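# Move three sand cores from mould onto plywood boards

## Task

Remove three sand cores from the mould: the long core with the rounded nose, plus the two upright bladed cores in the mould half on the robot's right side. Set all three down on the plywood boards next to the mould and release them. The remaining two cores must stay upright in the mould, untouched.

## Robot and tools

Robot: two arms, left_arm and right_arm, each with six revolute joints and a parallel two-finger gripper. Every arm row lists its joints base to tip: waist (joint1), shoulder (joint2), elbow (joint3), wrist pitch (joint4), wrist yaw (joint5), wrist roll (joint6), then the gripper opening. The wrist cameras hang on the grippers; their cable brushing anything counts as the hand touching it.

Frame: all reported hand positions and orientations use the scene frame. Its origin sits at table-top height halfway between the nominal arm bases; +x points out over the table, +y toward left_arm, +z up. Image left/right does not match arm names. Calibrated base origins: left_arm (-0.041, +0.329, +0.029) m, quat_wxyz (+1.000, 0, 0, -0.012); right_arm (-0.052, -0.233, +0.005) m, quat_wxyz (+1.000, 0, 0, -0.025). Printed hand poses may be off by a few centimetres, more when reaching far.

The row (used by every moving tool): one flat list of 14 numbers covering both arms, even if one arm stays put. Numbers 1-6 are left_arm absolute joint angles in radians, number 7 its opening; numbers 8-13 are right_arm joint angles, number 14 its opening. Joint values are targets to go to, not offsets. Stated ranges per arm: waist -2.618 to 3.054, shoulder 0.000 to 3.142, elbow 0.000 to 3.142, wrist pitch -1.571 to 1.571, wrist yaw -1.571 to 1.571, wrist roll -2.094 to 2.094. True ends may differ by up to 0.059 rad; a call asking more than 0.059 beyond a stated end (and further out than the current angle) is rejected, and a request past the true end is clipped, reported as "joint sent to its limit". Opening runs -1 (shut) to +1 (fully open, pad gap 0.094 m). Writing 0 is a real command, so to leave a gripper alone resend its current command.

Tools:
- execute_actions(actions, cameras): actions is a list of actions; each action is a table of up to 15 rows, one per 1/30 s step; a short table repeats its last row to fill 15 steps. Each action lasts 0.5 s. Per step, waist/shoulder/elbow targets stay within 0.339 rad of the measured angle, wrist joints within 2.2; targets putting the hand over 200 mm from where it is get scaled back. An empty list returns state plus all camera images and extra fields.
- move(target, speed, blend, opening_speed, grip_force, blocking, cameras): target is one 14-number row or a list of up to 15 rows visited in order within a 10 s budget. speed is rad/s for the joint travelling furthest, 0.01 to 12.57, default 0.5 (one value or one per target). blend (rad) rounds corners of a list; 0 stops at each. opening_speed is how fast the opening command changes per second, at least 0.2. grip_force is the per-pad force cap in newtons, 10 to 50 (one value or one per arm), persisting until changed; lower forces close slowly. blocking=false returns after about 0.5 s while motion continues; a new move takes over. Joints interpolate together, so hands trace curves; nothing avoids obstacles or the other arm. Result adds a "move:" line: done, off_target (resting over 0.035 rad from target), moving, held, fault, perhaps limits=held.
- wait(seconds 0 to 10, cameras): lets time pass holding commands.
- stop(cameras): brakes a running move.
- zoom_image(camera, region): region [x0, y0, x1, y1] in pixels of that camera's newest image, at most 504 wide and 504 high. Cameras: cam_head_left, cam_head_right, cam_high, cam_low, cam_left_wrist, cam_right_wrist, each 896x504.
- read_manual(section): licence texts only.
- finished_scene(scene): closes the current scene by its number; irreversible, call nothing after it in that reply.

Reading results: end_effector_position (m) and end_effector_quat_wxyz give the point between the finger pads, about 1 cm behind the tips; fingers point along gripper +z and close along its y. Joint positions / Joint velocities: per arm six joints (rad, rad/s) plus pad gap (m, m/s); "within noise" means still. Joint targets shows what joints are currently driven toward; resend these to hold still. Tool commands shows present gripper commands. grip_measured uses the opening scale, reads a bit wide when empty and somewhat below the part width when squeezing. Joint torques are raw outputs including arm weight, positive toward larger angles, joints 1-3 wrapping at ±28 N m. "joint command not followed" means the clearance check altered targets. Step readings list joint angles at some steps of execute_actions calls.

Cautions: friction and weight leave joints short at long reach; tiny turns may not happen. Contact force rises with speed and with how far the target lies past contact. Squeeze gently and close slowly on fragile sand cores. Release only parts at rest, and lower them close to the boards rather than dropping. Keep arms from touching or clamping each other. Do not strike the mould, table or camera stand, and never let anything leave the table. Long holding or stretched poses heat motors: MOTOR HOT appears at 75 °C, a fault folds the arm at 90 °C, it goes limp at 100 °C. Loose objects may occasionally get nudged. The scene keeps running while you compose replies.

Each tool is called after "Request:" by a JSON object that holds its "name" and its "arguments".

## Session

Request:
{"name": "execute_actions", "arguments": {"actions": []}}

Scene clock: 0.00 s.
left_arm: end_effector_position=(+0.2179, +0.1547, +0.1666) grip_measured=+1.000 end_effector_quat_wxyz=(+0.328, +0.070, +0.922, -0.192) | right_arm: end_effector_position=(+0.2789, -0.2049, +0.2130) grip_measured=+1.000 end_effector_quat_wxyz=(+0.443, -0.055, +0.895, +0.004)
Joint positions: left_arm=[-0.559 1.041 0.693 -0.442 0.016 -0.437 0.094] | right_arm=[0.148 1.026 0.862 -0.489 0.023 -0.036 0.094]
Joint velocities: within noise
Joint torques (N m): no reading
Motor temperatures (°C): left_arm=[24 37 36 35 24 24 26] | right_arm=[25 33 36 33 22 26 23]
Heat: left arm: 37 °C; right arm: 36 °C.
Joint targets: left_arm=[-0.559 1.039 0.700 -0.444 0.016 -0.437] | right_arm=[0.148 1.023 0.872 -0.490 0.022 -0.036]
Tool commands: left_gripper/opening=+1.0 right_gripper/opening=+1.0

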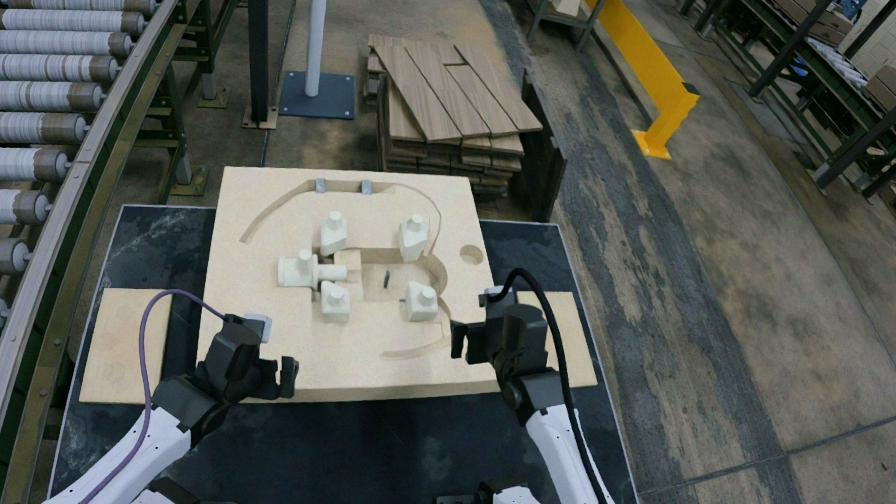

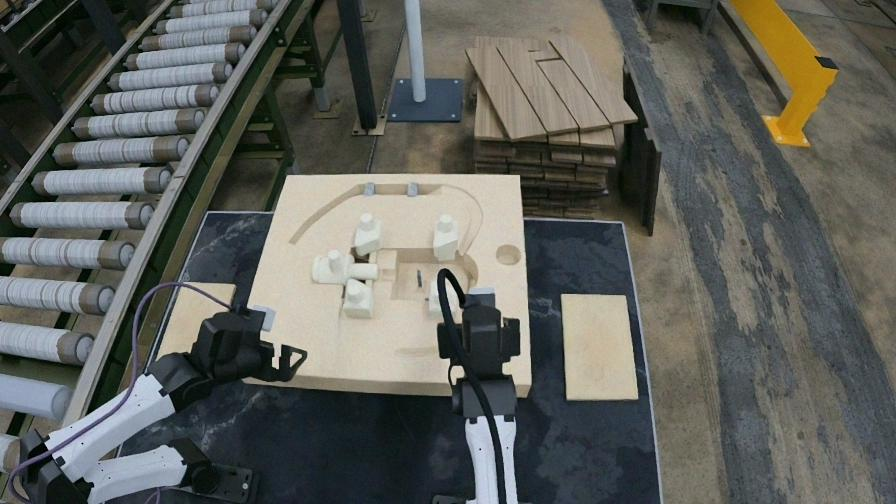

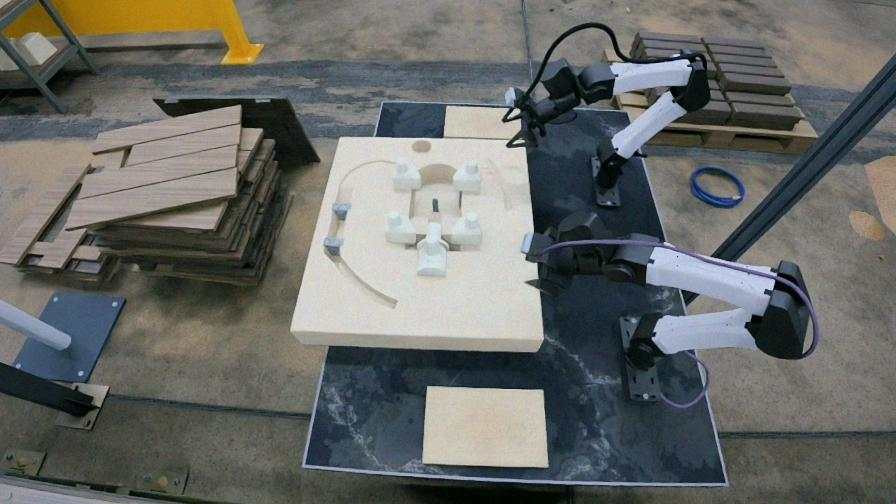

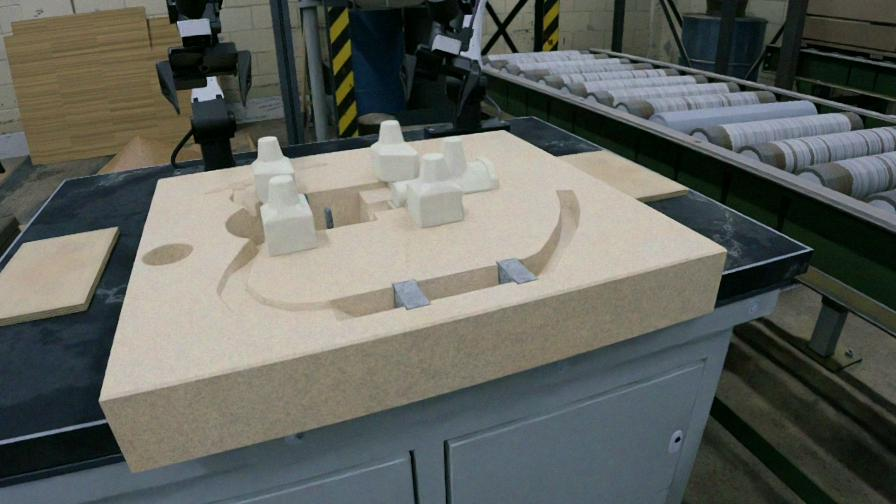

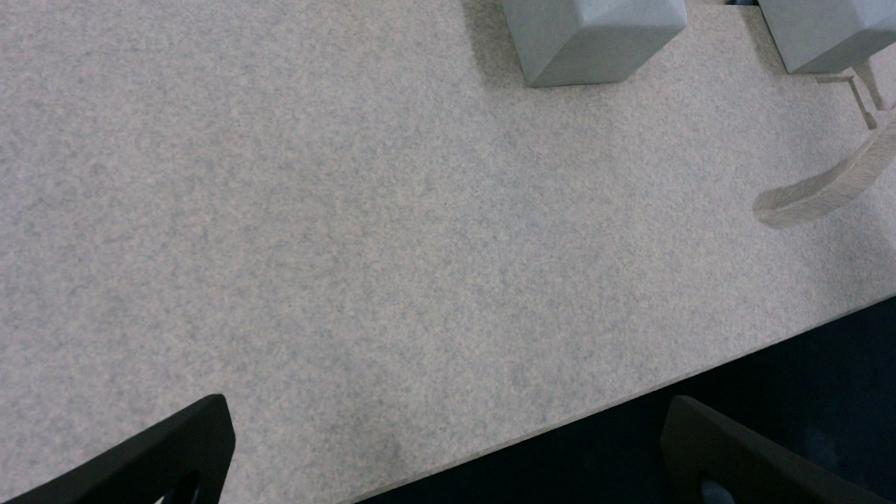

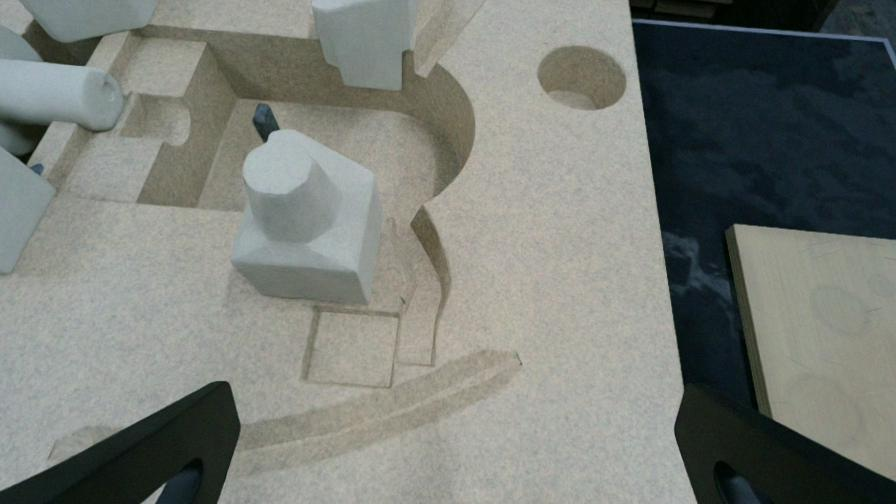

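Request:
{"name": "zoom_image", "arguments": {"camera": "cam_right_wrist", "region": [200, 0, 550, 320]}}

Request:
{"name": "zoom_image", "arguments": {"camera": "cam_low", "region": [210, 100, 560, 340]}}

Request:
{"name": "zoom_image", "arguments": {"camera": "cam_head_right", "region": [290, 180, 540, 350]}}

Request:
{"name": "zoom_image", "arguments": {"camera": "cam_high", "region": [370, 130, 550, 290]}}

Scaled by 1.440 from the camera's 896x504 image, which has a finer 1280x720 frame.

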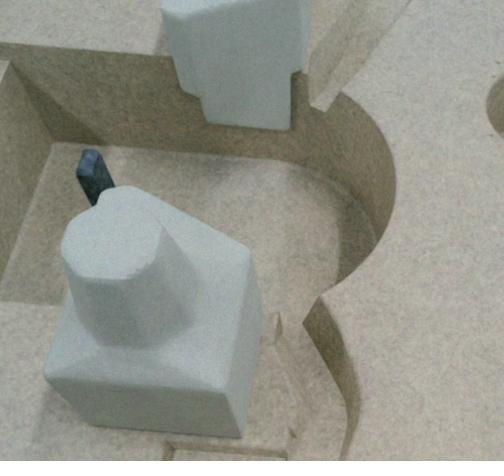

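Scaled by 1.440 from the camera's 896x504 image, which has a finer 1280x720 frame.

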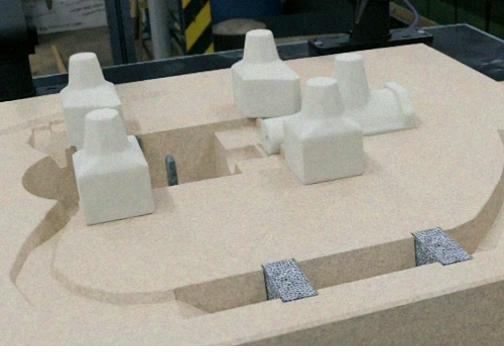

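Scaled by 2.016 from the camera's 896x504 image, which has a finer 1280x720 frame.

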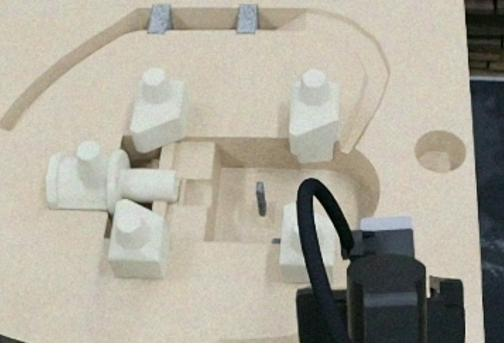

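Scaled by 2.800 from the camera's 896x504 image, which has a finer 1280x720 frame.

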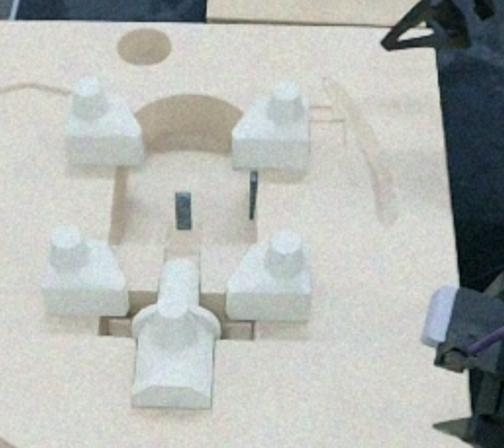

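Request:
{"name": "move", "arguments": {"target": [-0.40,1.994,2.206,-1.347,0,0,1,0.29,1.994,2.206,-1.347,0,0,1], "speed": 0.8, "cameras": ["all"]}}

Scene clock: 53.20 s.
left_arm: end_effector_position=(+0.3745, +0.1370, +0.2650) grip_measured=+1.000 end_effector_quat_wxyz=(+0.207, +0.202, +0.956, -0.053) | right_arm: end_effector_position=(+0.3945, -0.1279, +0.2437) grip_measured=+1.000 end_effector_quat_wxyz=(+0.216, -0.120, +0.969, +0.018)
Joint positions: left_arm=[-0.403 1.981 2.176 -1.335 0.014 -0.014 0.094] | right_arm=[0.286 1.981 2.181 -1.334 0.012 -0.013 0.094]
Joint torques (N m): left_arm=[0.17 -8.12 9.98 1.01 -0.06 0.13] | right_arm=[0.69 -9.72 7.77 1.01 -0.13 0.06]
Motor temperatures (°C): left_arm=[24 37 45 37 23 24 25] | right_arm=[25 33 42 38 22 26 22]
Heat: left arm: 45 °C; right arm: 42 °C.
Joint targets: left_arm=[-0.400 1.994 2.206 -1.347 0.000 0.000] | right_arm=[0.290 1.994 2.206 -1.347 0.000 0.000]
move: done

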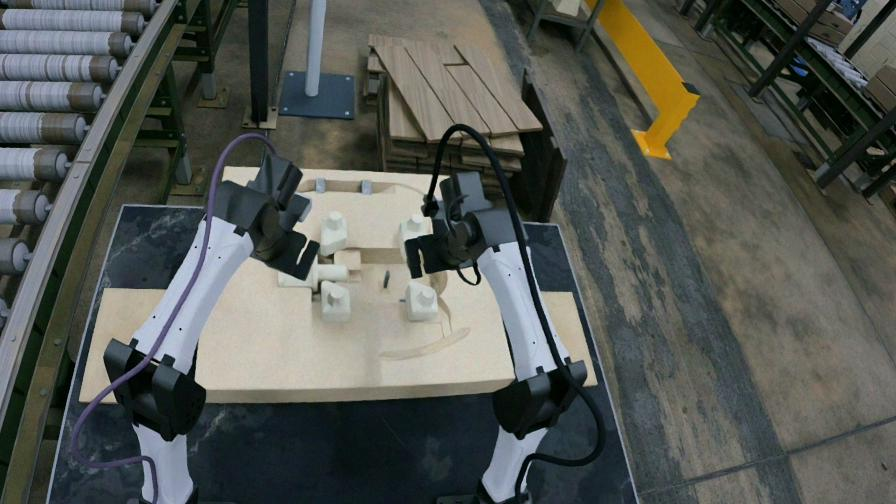

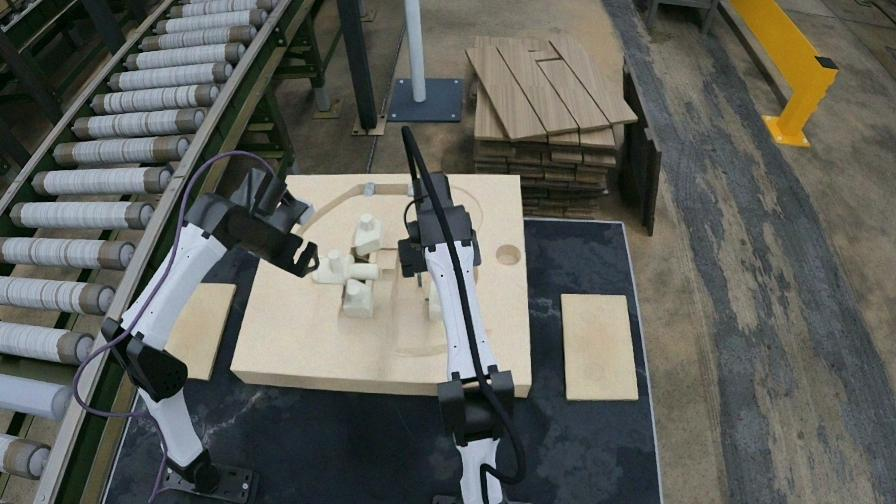

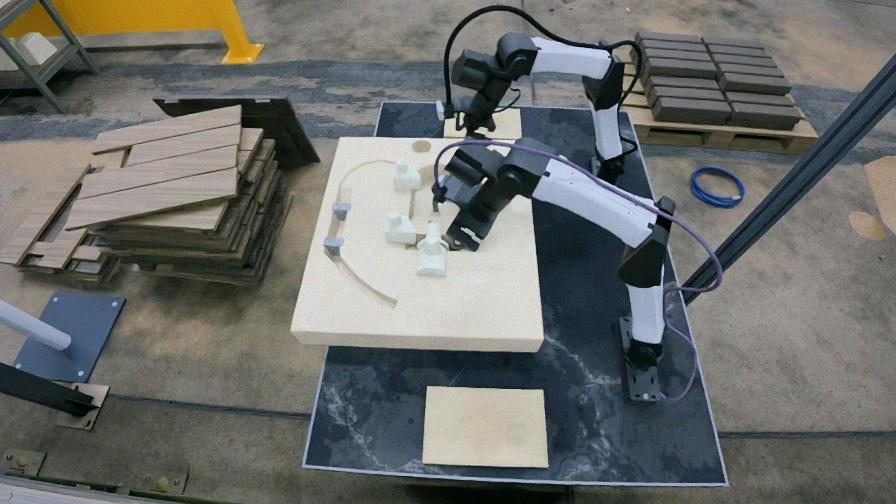

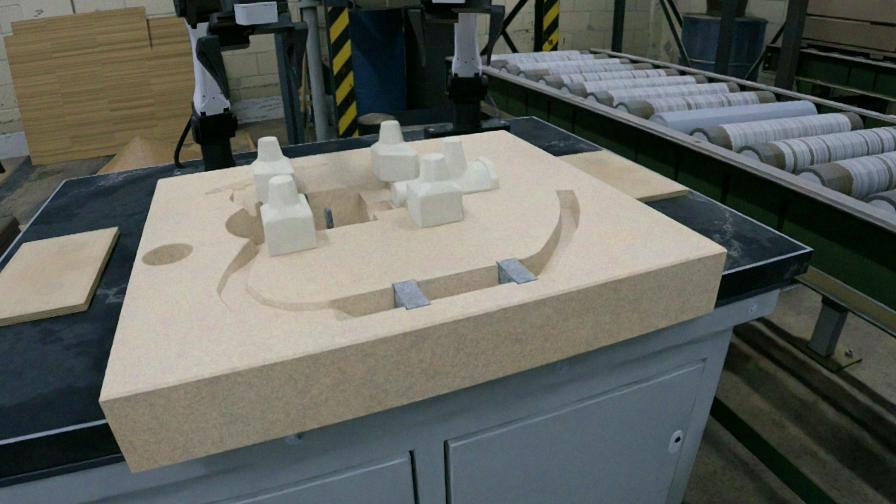

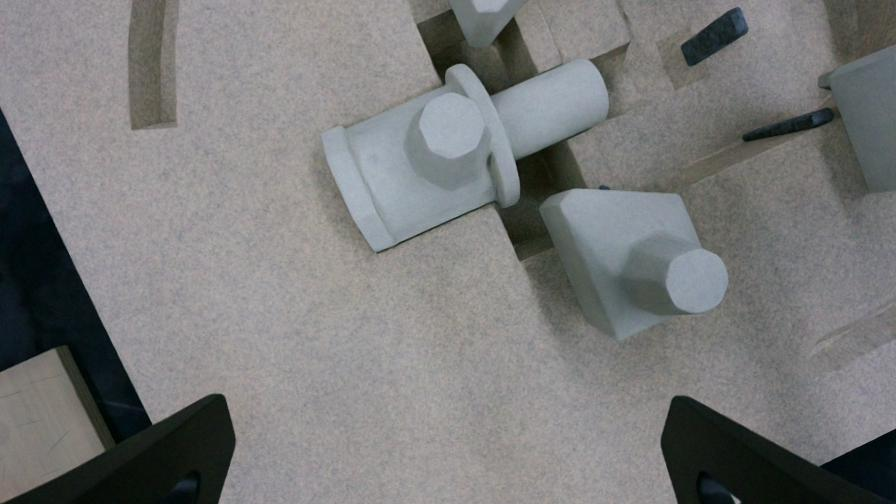

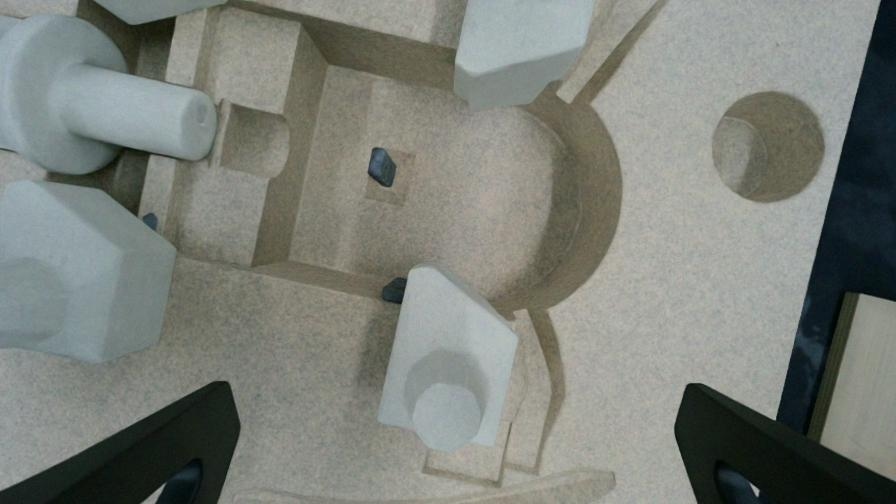

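Request:
{"name": "move", "arguments": {"target": [-0.40,1.994,2.206,-1.347,0,0,1,0.308,1.983,2.063,-1.313,0.087,0.243,0.7], "speed": 0.6, "cameras": ["cam_right_wrist"]}}

Scene clock: 110.43 s.
left_arm: end_effector_position=(+0.3744, +0.1370, +0.2650) grip_measured=+1.000 end_effector_quat_wxyz=(+0.207, +0.202, +0.956, -0.053) | right_arm: end_effector_position=(+0.3812, -0.1346, +0.2078) grip_measured=+0.702 end_effector_quat_wxyz=(+0.167, -0.006, +0.986, +0.003)
Joint positions: left_arm=[-0.403 1.981 2.176 -1.336 0.014 -0.013 0.094] | right_arm=[0.304 1.981 2.069 -1.331 0.075 0.229 0.08]
Joint torques (N m): left_arm=[0.17 -8.1 10.02 1.05 -0.06 0.14] | right_arm=[0.58 -10.97 5.53 1.07 0.17 0.06]
Motor temperatures (°C): left_arm=[24 47 44 35 23 23 25] | right_arm=[25 38 42 34 21 25 22]
Heat: left arm: 47 °C; right arm: 42 °C.
Joint targets: left_arm=[-0.400 1.994 2.206 -1.347 0.000 0.000] | right_arm=[0.308 1.983 2.063 -1.313 0.087 0.243]
move: done
Images, in order (width x height): cam_right_wrist 896x504.

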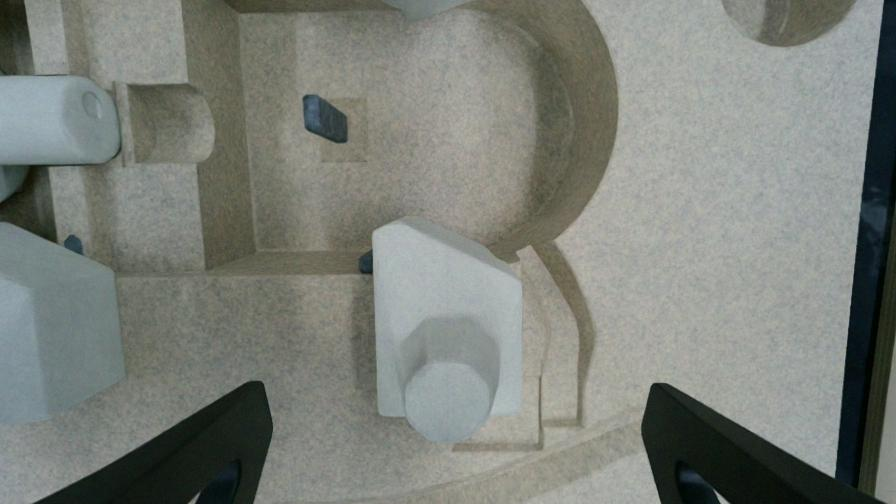

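Request:
{"name": "move", "arguments": {"target": [[-0.40,1.994,2.206,-1.347,0,0,1,0.308,1.96,1.845,-1.118,0.097,0.255,0.7],[-0.40,1.994,2.206,-1.347,0,0,1,0.308,1.938,1.632,-0.93,0.097,0.255,0.7]], "speed": 0.5, "blend": [0.1,0], "cameras": ["cam_right_wrist","cam_head_left","cam_low"]}}

Scene clock: 116.43 s.
left_arm: end_effector_position=(+0.3744, +0.1370, +0.2650) grip_measured=+1.000 end_effector_quat_wxyz=(+0.207, +0.202, +0.956, -0.053) | right_arm: end_effector_position=(+0.3828, -0.1361, +0.1030) grip_measured=+0.701 end_effector_quat_wxyz=(+0.152, +0.001, +0.988, -0.006)
Joint positions: left_arm=[-0.403 1.981 2.176 -1.336 0.014 -0.013 0.094] | right_arm=[0.304 1.969 1.641 -0.95 0.086 0.242 0.08]
Joint torques (N m): left_arm=[0.2 -8.05 10.1 1.03 -0.07 0.13] | right_arm=[0.9 -14.45 5.67 1.06 0.16 0.09]
Heat: left arm: 47 °C; right arm: 41 °C.
Joint targets: left_arm=[-0.400 1.994 2.206 -1.347 0.000 0.000] | right_arm=[0.308 1.938 1.632 -0.930 0.097 0.255]
move: done
Images, in order (width x height): cam_head_left 896x504, cam_low 896x504, cam_right_wrist 896x504.

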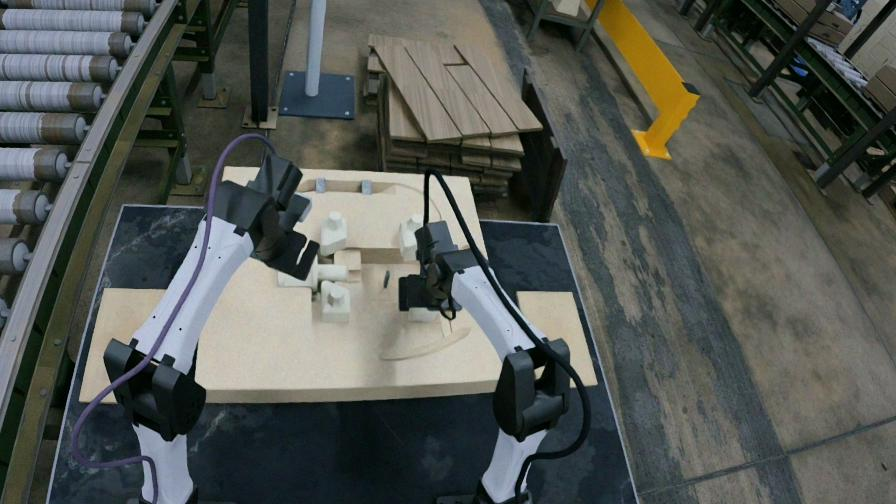

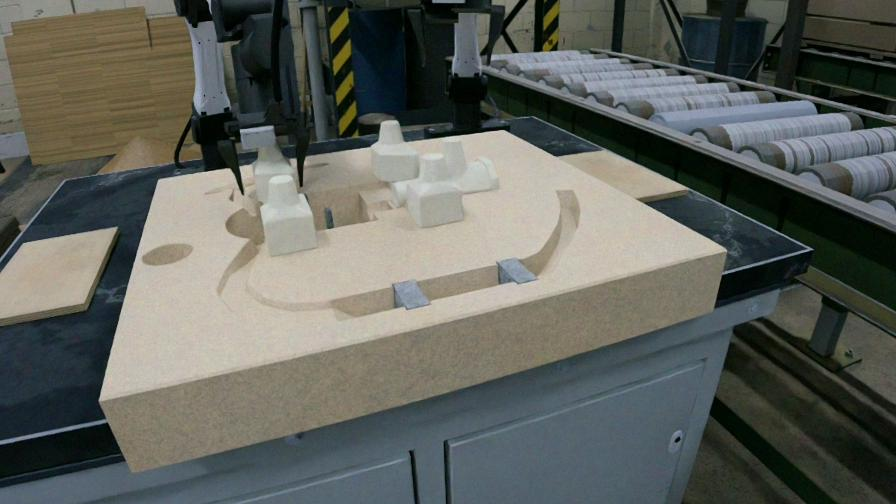

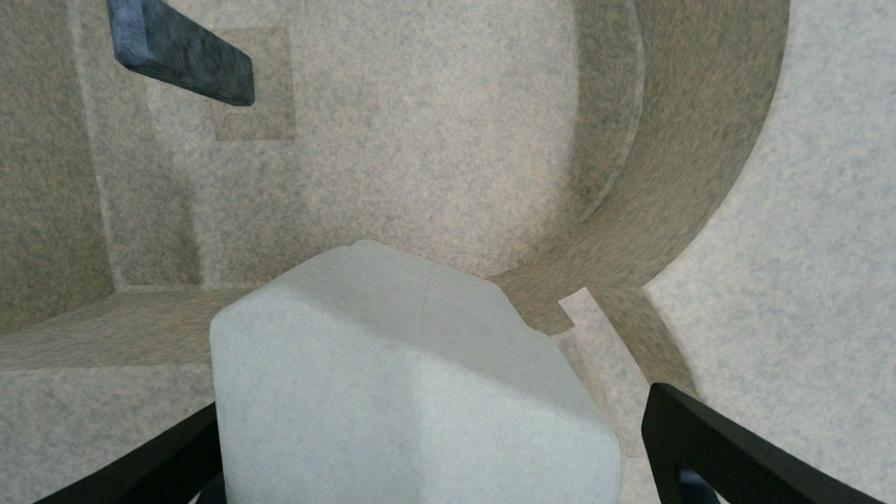

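Request:
{"name": "move", "arguments": {"target": [-0.40,1.994,2.206,-1.347,0,0,1,0.308,1.938,1.632,-0.93,0.097,0.255,-0.1], "opening_speed": 0.6, "grip_force": [50,30]}}

Scene clock: 124.37 s.
left_arm: end_effector_position=(+0.3744, +0.1370, +0.2650) grip_measured=+1.000 end_effector_quat_wxyz=(+0.207, +0.202, +0.956, -0.053) | right_arm: end_effector_position=(+0.3835, -0.1334, +0.1034) grip_measured=+0.167 end_effector_quat_wxyz=(+0.154, -0.002, +0.988, -0.004)
Joint positions: left_arm=[-0.403 1.981 2.176 -1.336 0.014 -0.013 0.094] | right_arm=[0.309 1.969 1.641 -0.945 0.086 0.242 0.055]
Joint torques (N m): left_arm=[0.21 -8.06 10.03 1.04 -0.05 0.14] | right_arm=[0.32 -14.5 5.56 1.02 0.18 0.06]
Heat: left arm: 48 °C; right arm: 42 °C.
Joint targets: left_arm=[-0.400 1.994 2.206 -1.347 0.000 0.000] | right_arm=[0.308 1.938 1.632 -0.930 0.097 0.255]
grip_force (N): 50, 30
move: done

Request:
{"name": "move", "arguments": {"target": [[-0.40,1.994,2.206,-1.347,0,0,1,0.308,1.953,1.845,-1.118,0.097,0.255,-0.1],[-0.40,1.994,2.206,-1.347,0,0,1,0.308,1.983,2.063,-1.313,0.097,0.255,-0.1]], "speed": 0.4, "blend": [0.1,0], "cameras": ["cam_right_wrist","cam_left_wrist","cam_head_right","cam_low"]}}

Scene clock: 130.03 s.
left_arm: end_effector_position=(+0.3744, +0.1370, +0.2650) grip_measured=+1.000 end_effector_quat_wxyz=(+0.207, +0.202, +0.956, -0.053) | right_arm: end_effector_position=(+0.3766, -0.1351, +0.1958) grip_measured=+0.166 end_effector_quat_wxyz=(+0.153, -0.002, +0.988, -0.004)
Joint positions: left_arm=[-0.403 1.981 2.176 -1.336 0.014 -0.013 0.094] | right_arm=[0.309 1.98 2.027 -1.322 0.085 0.242 0.055]
Joint torques (N m): left_arm=[0.14 -8.08 10.03 1.05 -0.04 0.14] | right_arm=[0.24 -10.84 8.72 0.85 0.16 0.03]
Heat: left arm: 48 °C; right arm: 42 °C.
Joint targets: left_arm=[-0.400 1.994 2.206 -1.347 0.000 0.000] | right_arm=[0.308 1.983 2.063 -1.313 0.097 0.255]
grip_force (N): 50, 30
move: off_target (right_arm); right_arm: the elbow is farthest, 0.036 rad from its target
Images, in order (width x height): cam_head_right 896x504, cam_low 896x504, cam_left_wrist 896x504, cam_right_wrist 896x504.

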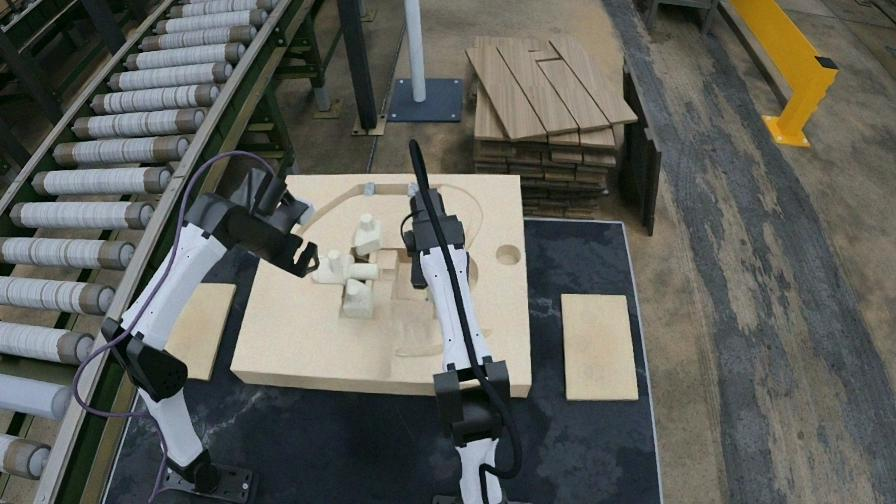

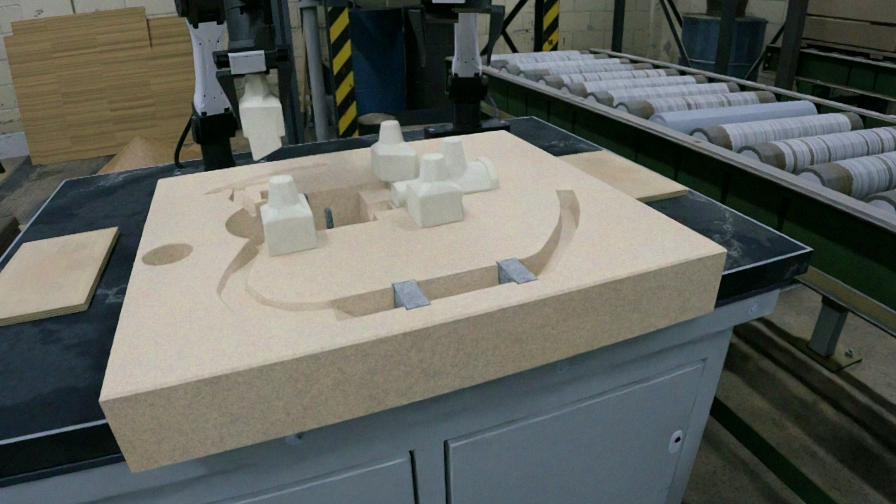

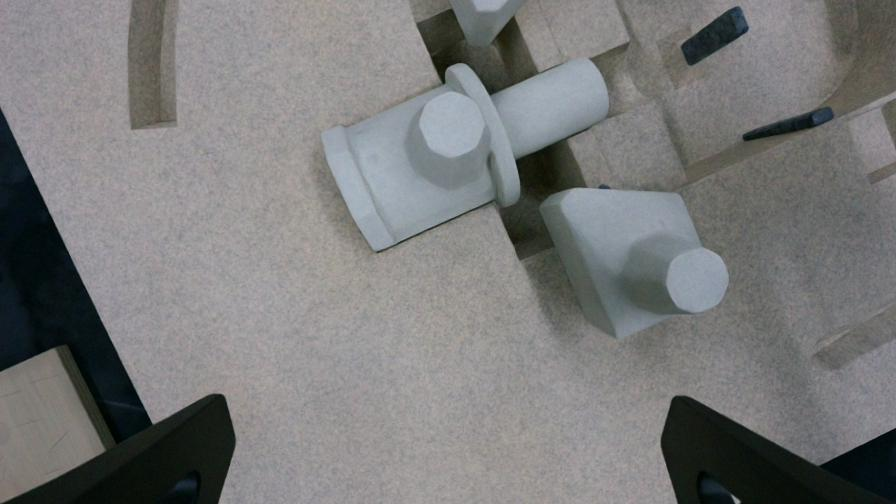

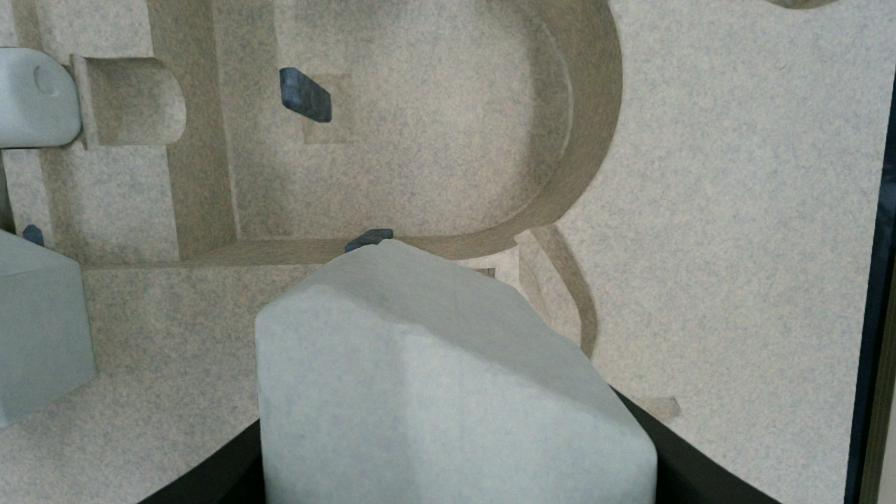

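Request:
{"name": "zoom_image", "arguments": {"camera": "cam_low", "region": [200, 60, 340, 180]}}

Scaled by 3.600 from the camera's 896x504 image, which has a finer 1280x720 frame.

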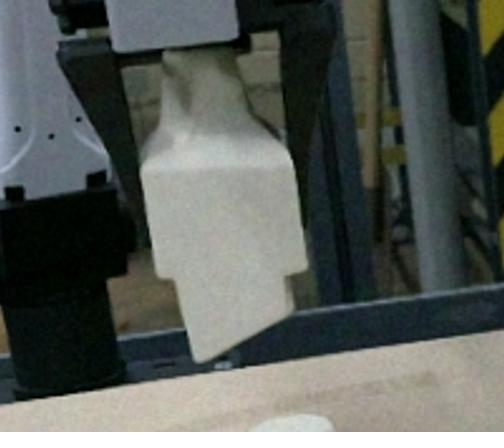

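Request:
{"name": "move", "arguments": {"target": [[-0.40,1.994,2.206,-1.347,0,0,1,-0.317,1.99,2.063,-1.313,0,0,-0.1],[-0.40,1.994,2.206,-1.347,0,0,1,-0.317,1.81,0.925,0.62,0,0,-0.1]], "speed": 0.7, "blend": [0.15,0], "cameras": ["all"]}}

Scene clock: 174.60 s.
left_arm: end_effector_position=(+0.3744, +0.1370, +0.2650) grip_measured=+1.000 end_effector_quat_wxyz=(+0.207, +0.202, +0.956, -0.053) | right_arm: end_effector_position=(+0.4285, -0.4204, +0.1054) grip_measured=+0.166 end_effector_quat_wxyz=(+0.535, +0.161, +0.823, -0.102)
Joint positions: left_arm=[-0.403 1.981 2.176 -1.336 0.014 -0.013 0.094] | right_arm=[-0.318 1.869 0.918 0.531 0.013 0.01 0.055]
Joint torques (N m): left_arm=[0.17 -8.12 9.99 1.03 -0.06 0.14] | right_arm=[0.23 -16.03 6.5 2.68 -0.14 -0.17]
Motor temperatures (°C): left_arm=[24 49 45 33 23 23 25] | right_arm=[25 45 47 35 21 25 23]
Heat: left arm: 49 °C; right arm: 47 °C.
Joint targets: left_arm=[-0.400 1.994 2.206 -1.347 0.000 0.000] | right_arm=[-0.317 1.810 0.925 0.620 0.000 0.000]
grip_force (N): 50, 30
move: off_target (right_arm); right_arm: the wrist pitch is farthest, 0.089 rad from its target

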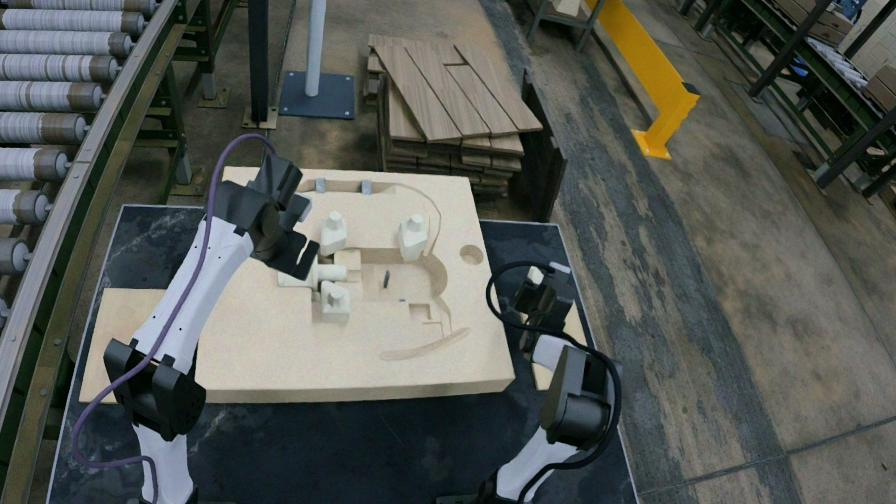

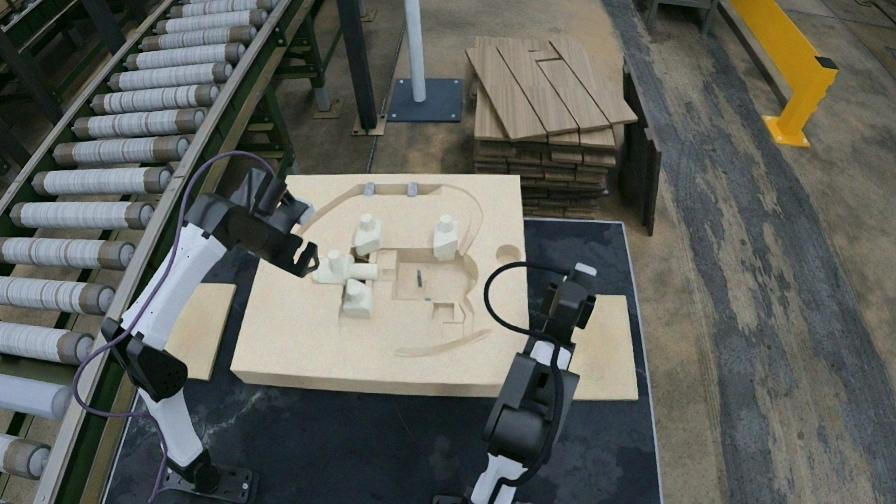

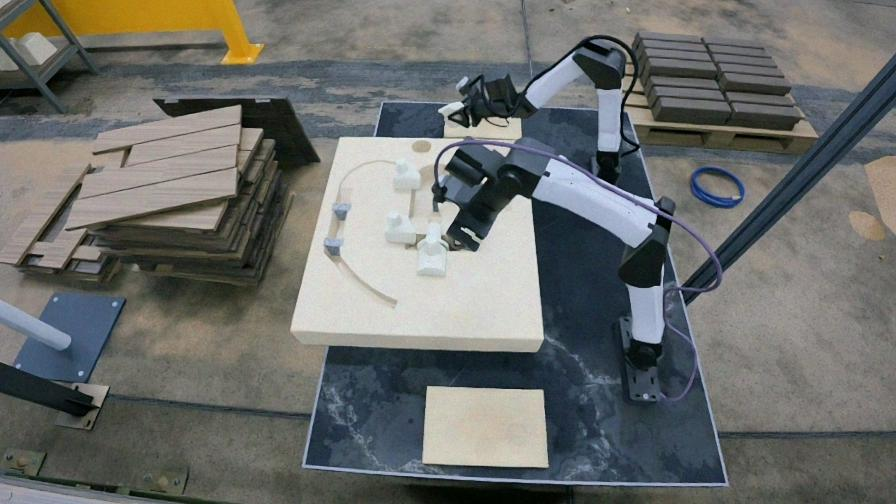

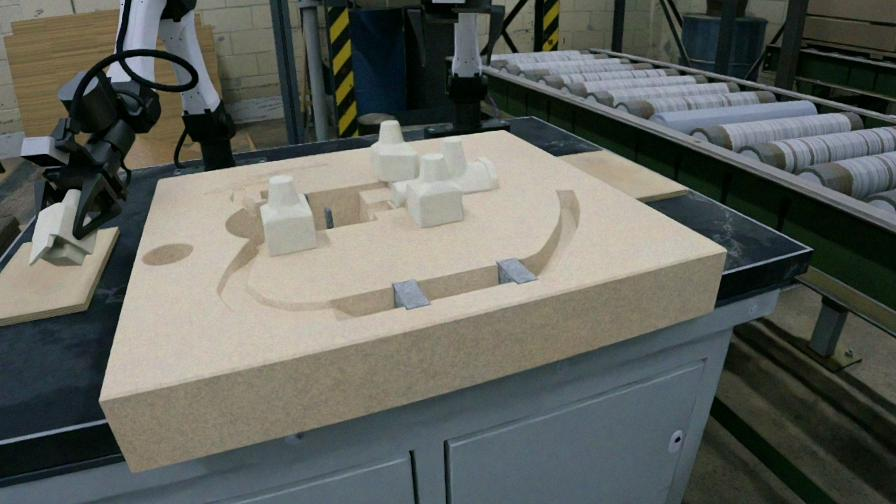

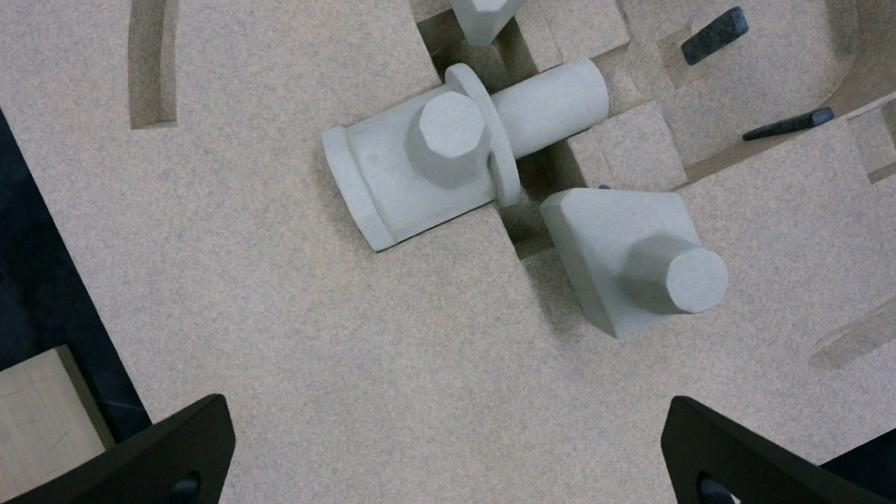

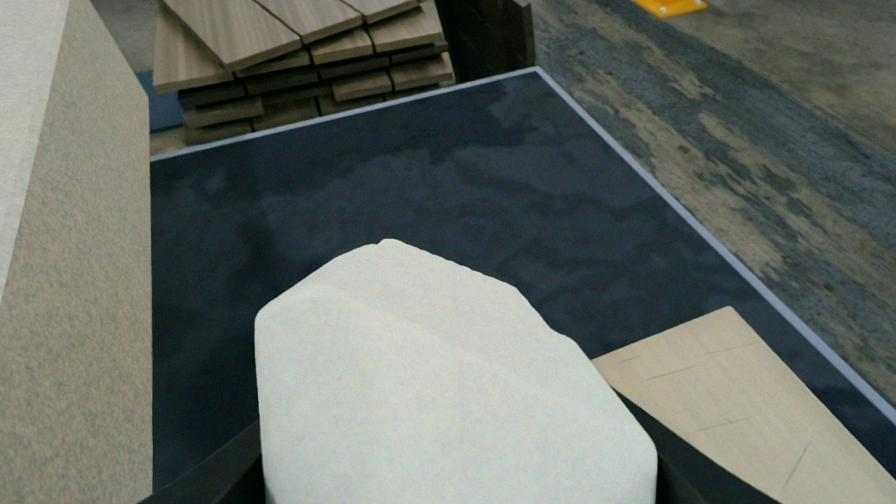

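Request:
{"name": "move", "arguments": {"target": [-0.40,1.994,2.206,-1.347,0,0,1,-0.40,1.99,0.715,1.21,0,0,-0.1], "speed": 0.6, "cameras": ["cam_right_wrist","cam_low","cam_head_right"]}}

Scene clock: 193.73 s.
left_arm: end_effector_position=(+0.3744, +0.1370, +0.2650) grip_measured=+1.000 end_effector_quat_wxyz=(+0.207, +0.202, +0.956, -0.053) | right_arm: end_effector_position=(+0.3980, -0.4507, +0.1006) grip_measured=+0.166 end_effector_quat_wxyz=(+0.630, +0.176, +0.743, -0.145)
Joint positions: left_arm=[-0.403 1.981 2.176 -1.336 0.014 -0.013 0.094] | right_arm=[-0.396 1.991 0.708 1.117 0.013 0.009 0.055]
Joint torques (N m): left_arm=[0.18 -8.06 10.03 1.03 -0.06 0.13] | right_arm=[-0.13 -9.91 5.27 2.8 -0.18 -0.19]
Motor temperatures (°C): left_arm=[24 49 46 33 23 23 25] | right_arm=[25 46 44 44 21 25 23]
Heat: left arm: 49 °C; right arm: 46 °C.
Joint targets: left_arm=[-0.400 1.994 2.206 -1.347 0.000 0.000] | right_arm=[-0.400 1.990 0.715 1.210 0.000 0.000]
grip_force (N): 50, 30
move: off_target (right_arm); right_arm: the wrist pitch is farthest, 0.093 rad from its target
Images, in order (width x height): cam_head_right 896x504, cam_low 896x504, cam_right_wrist 896x504.

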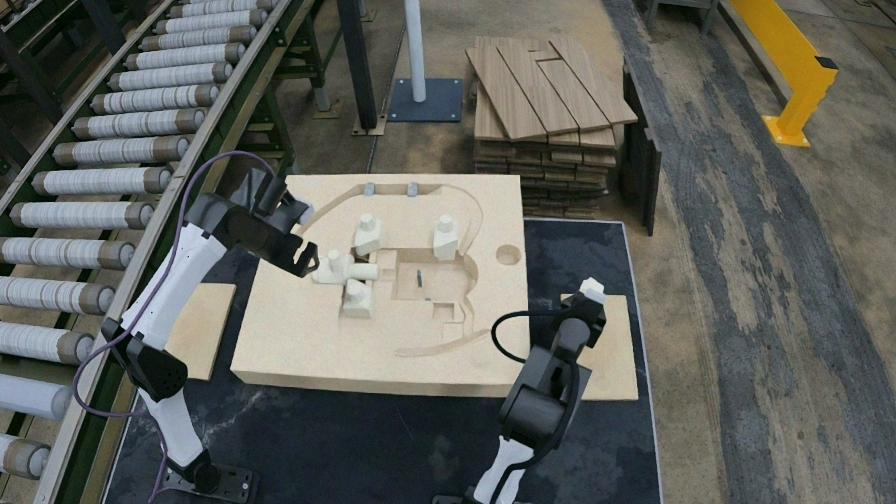

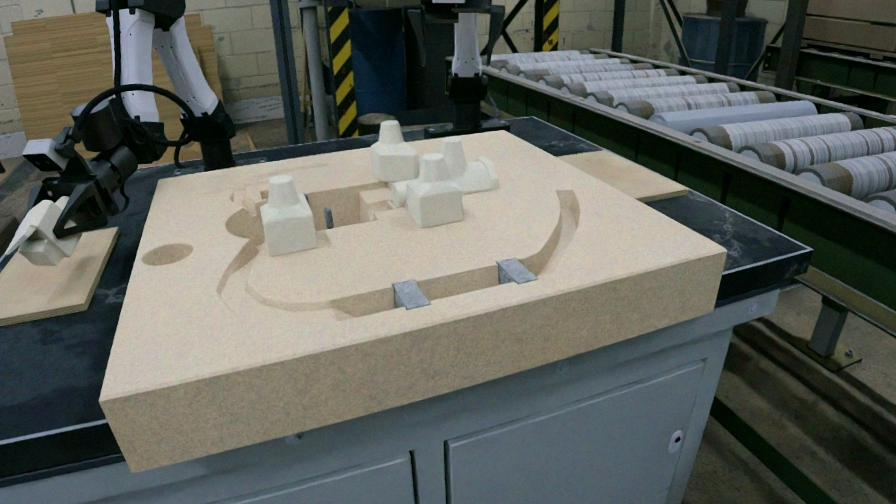

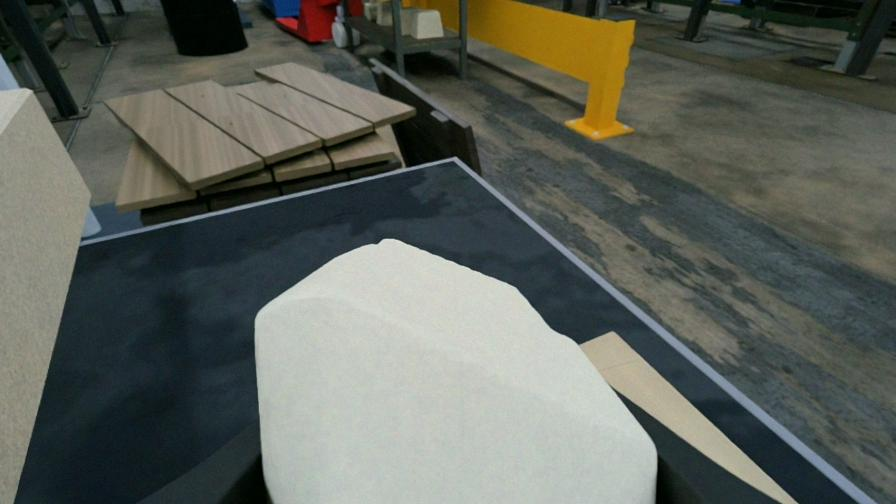

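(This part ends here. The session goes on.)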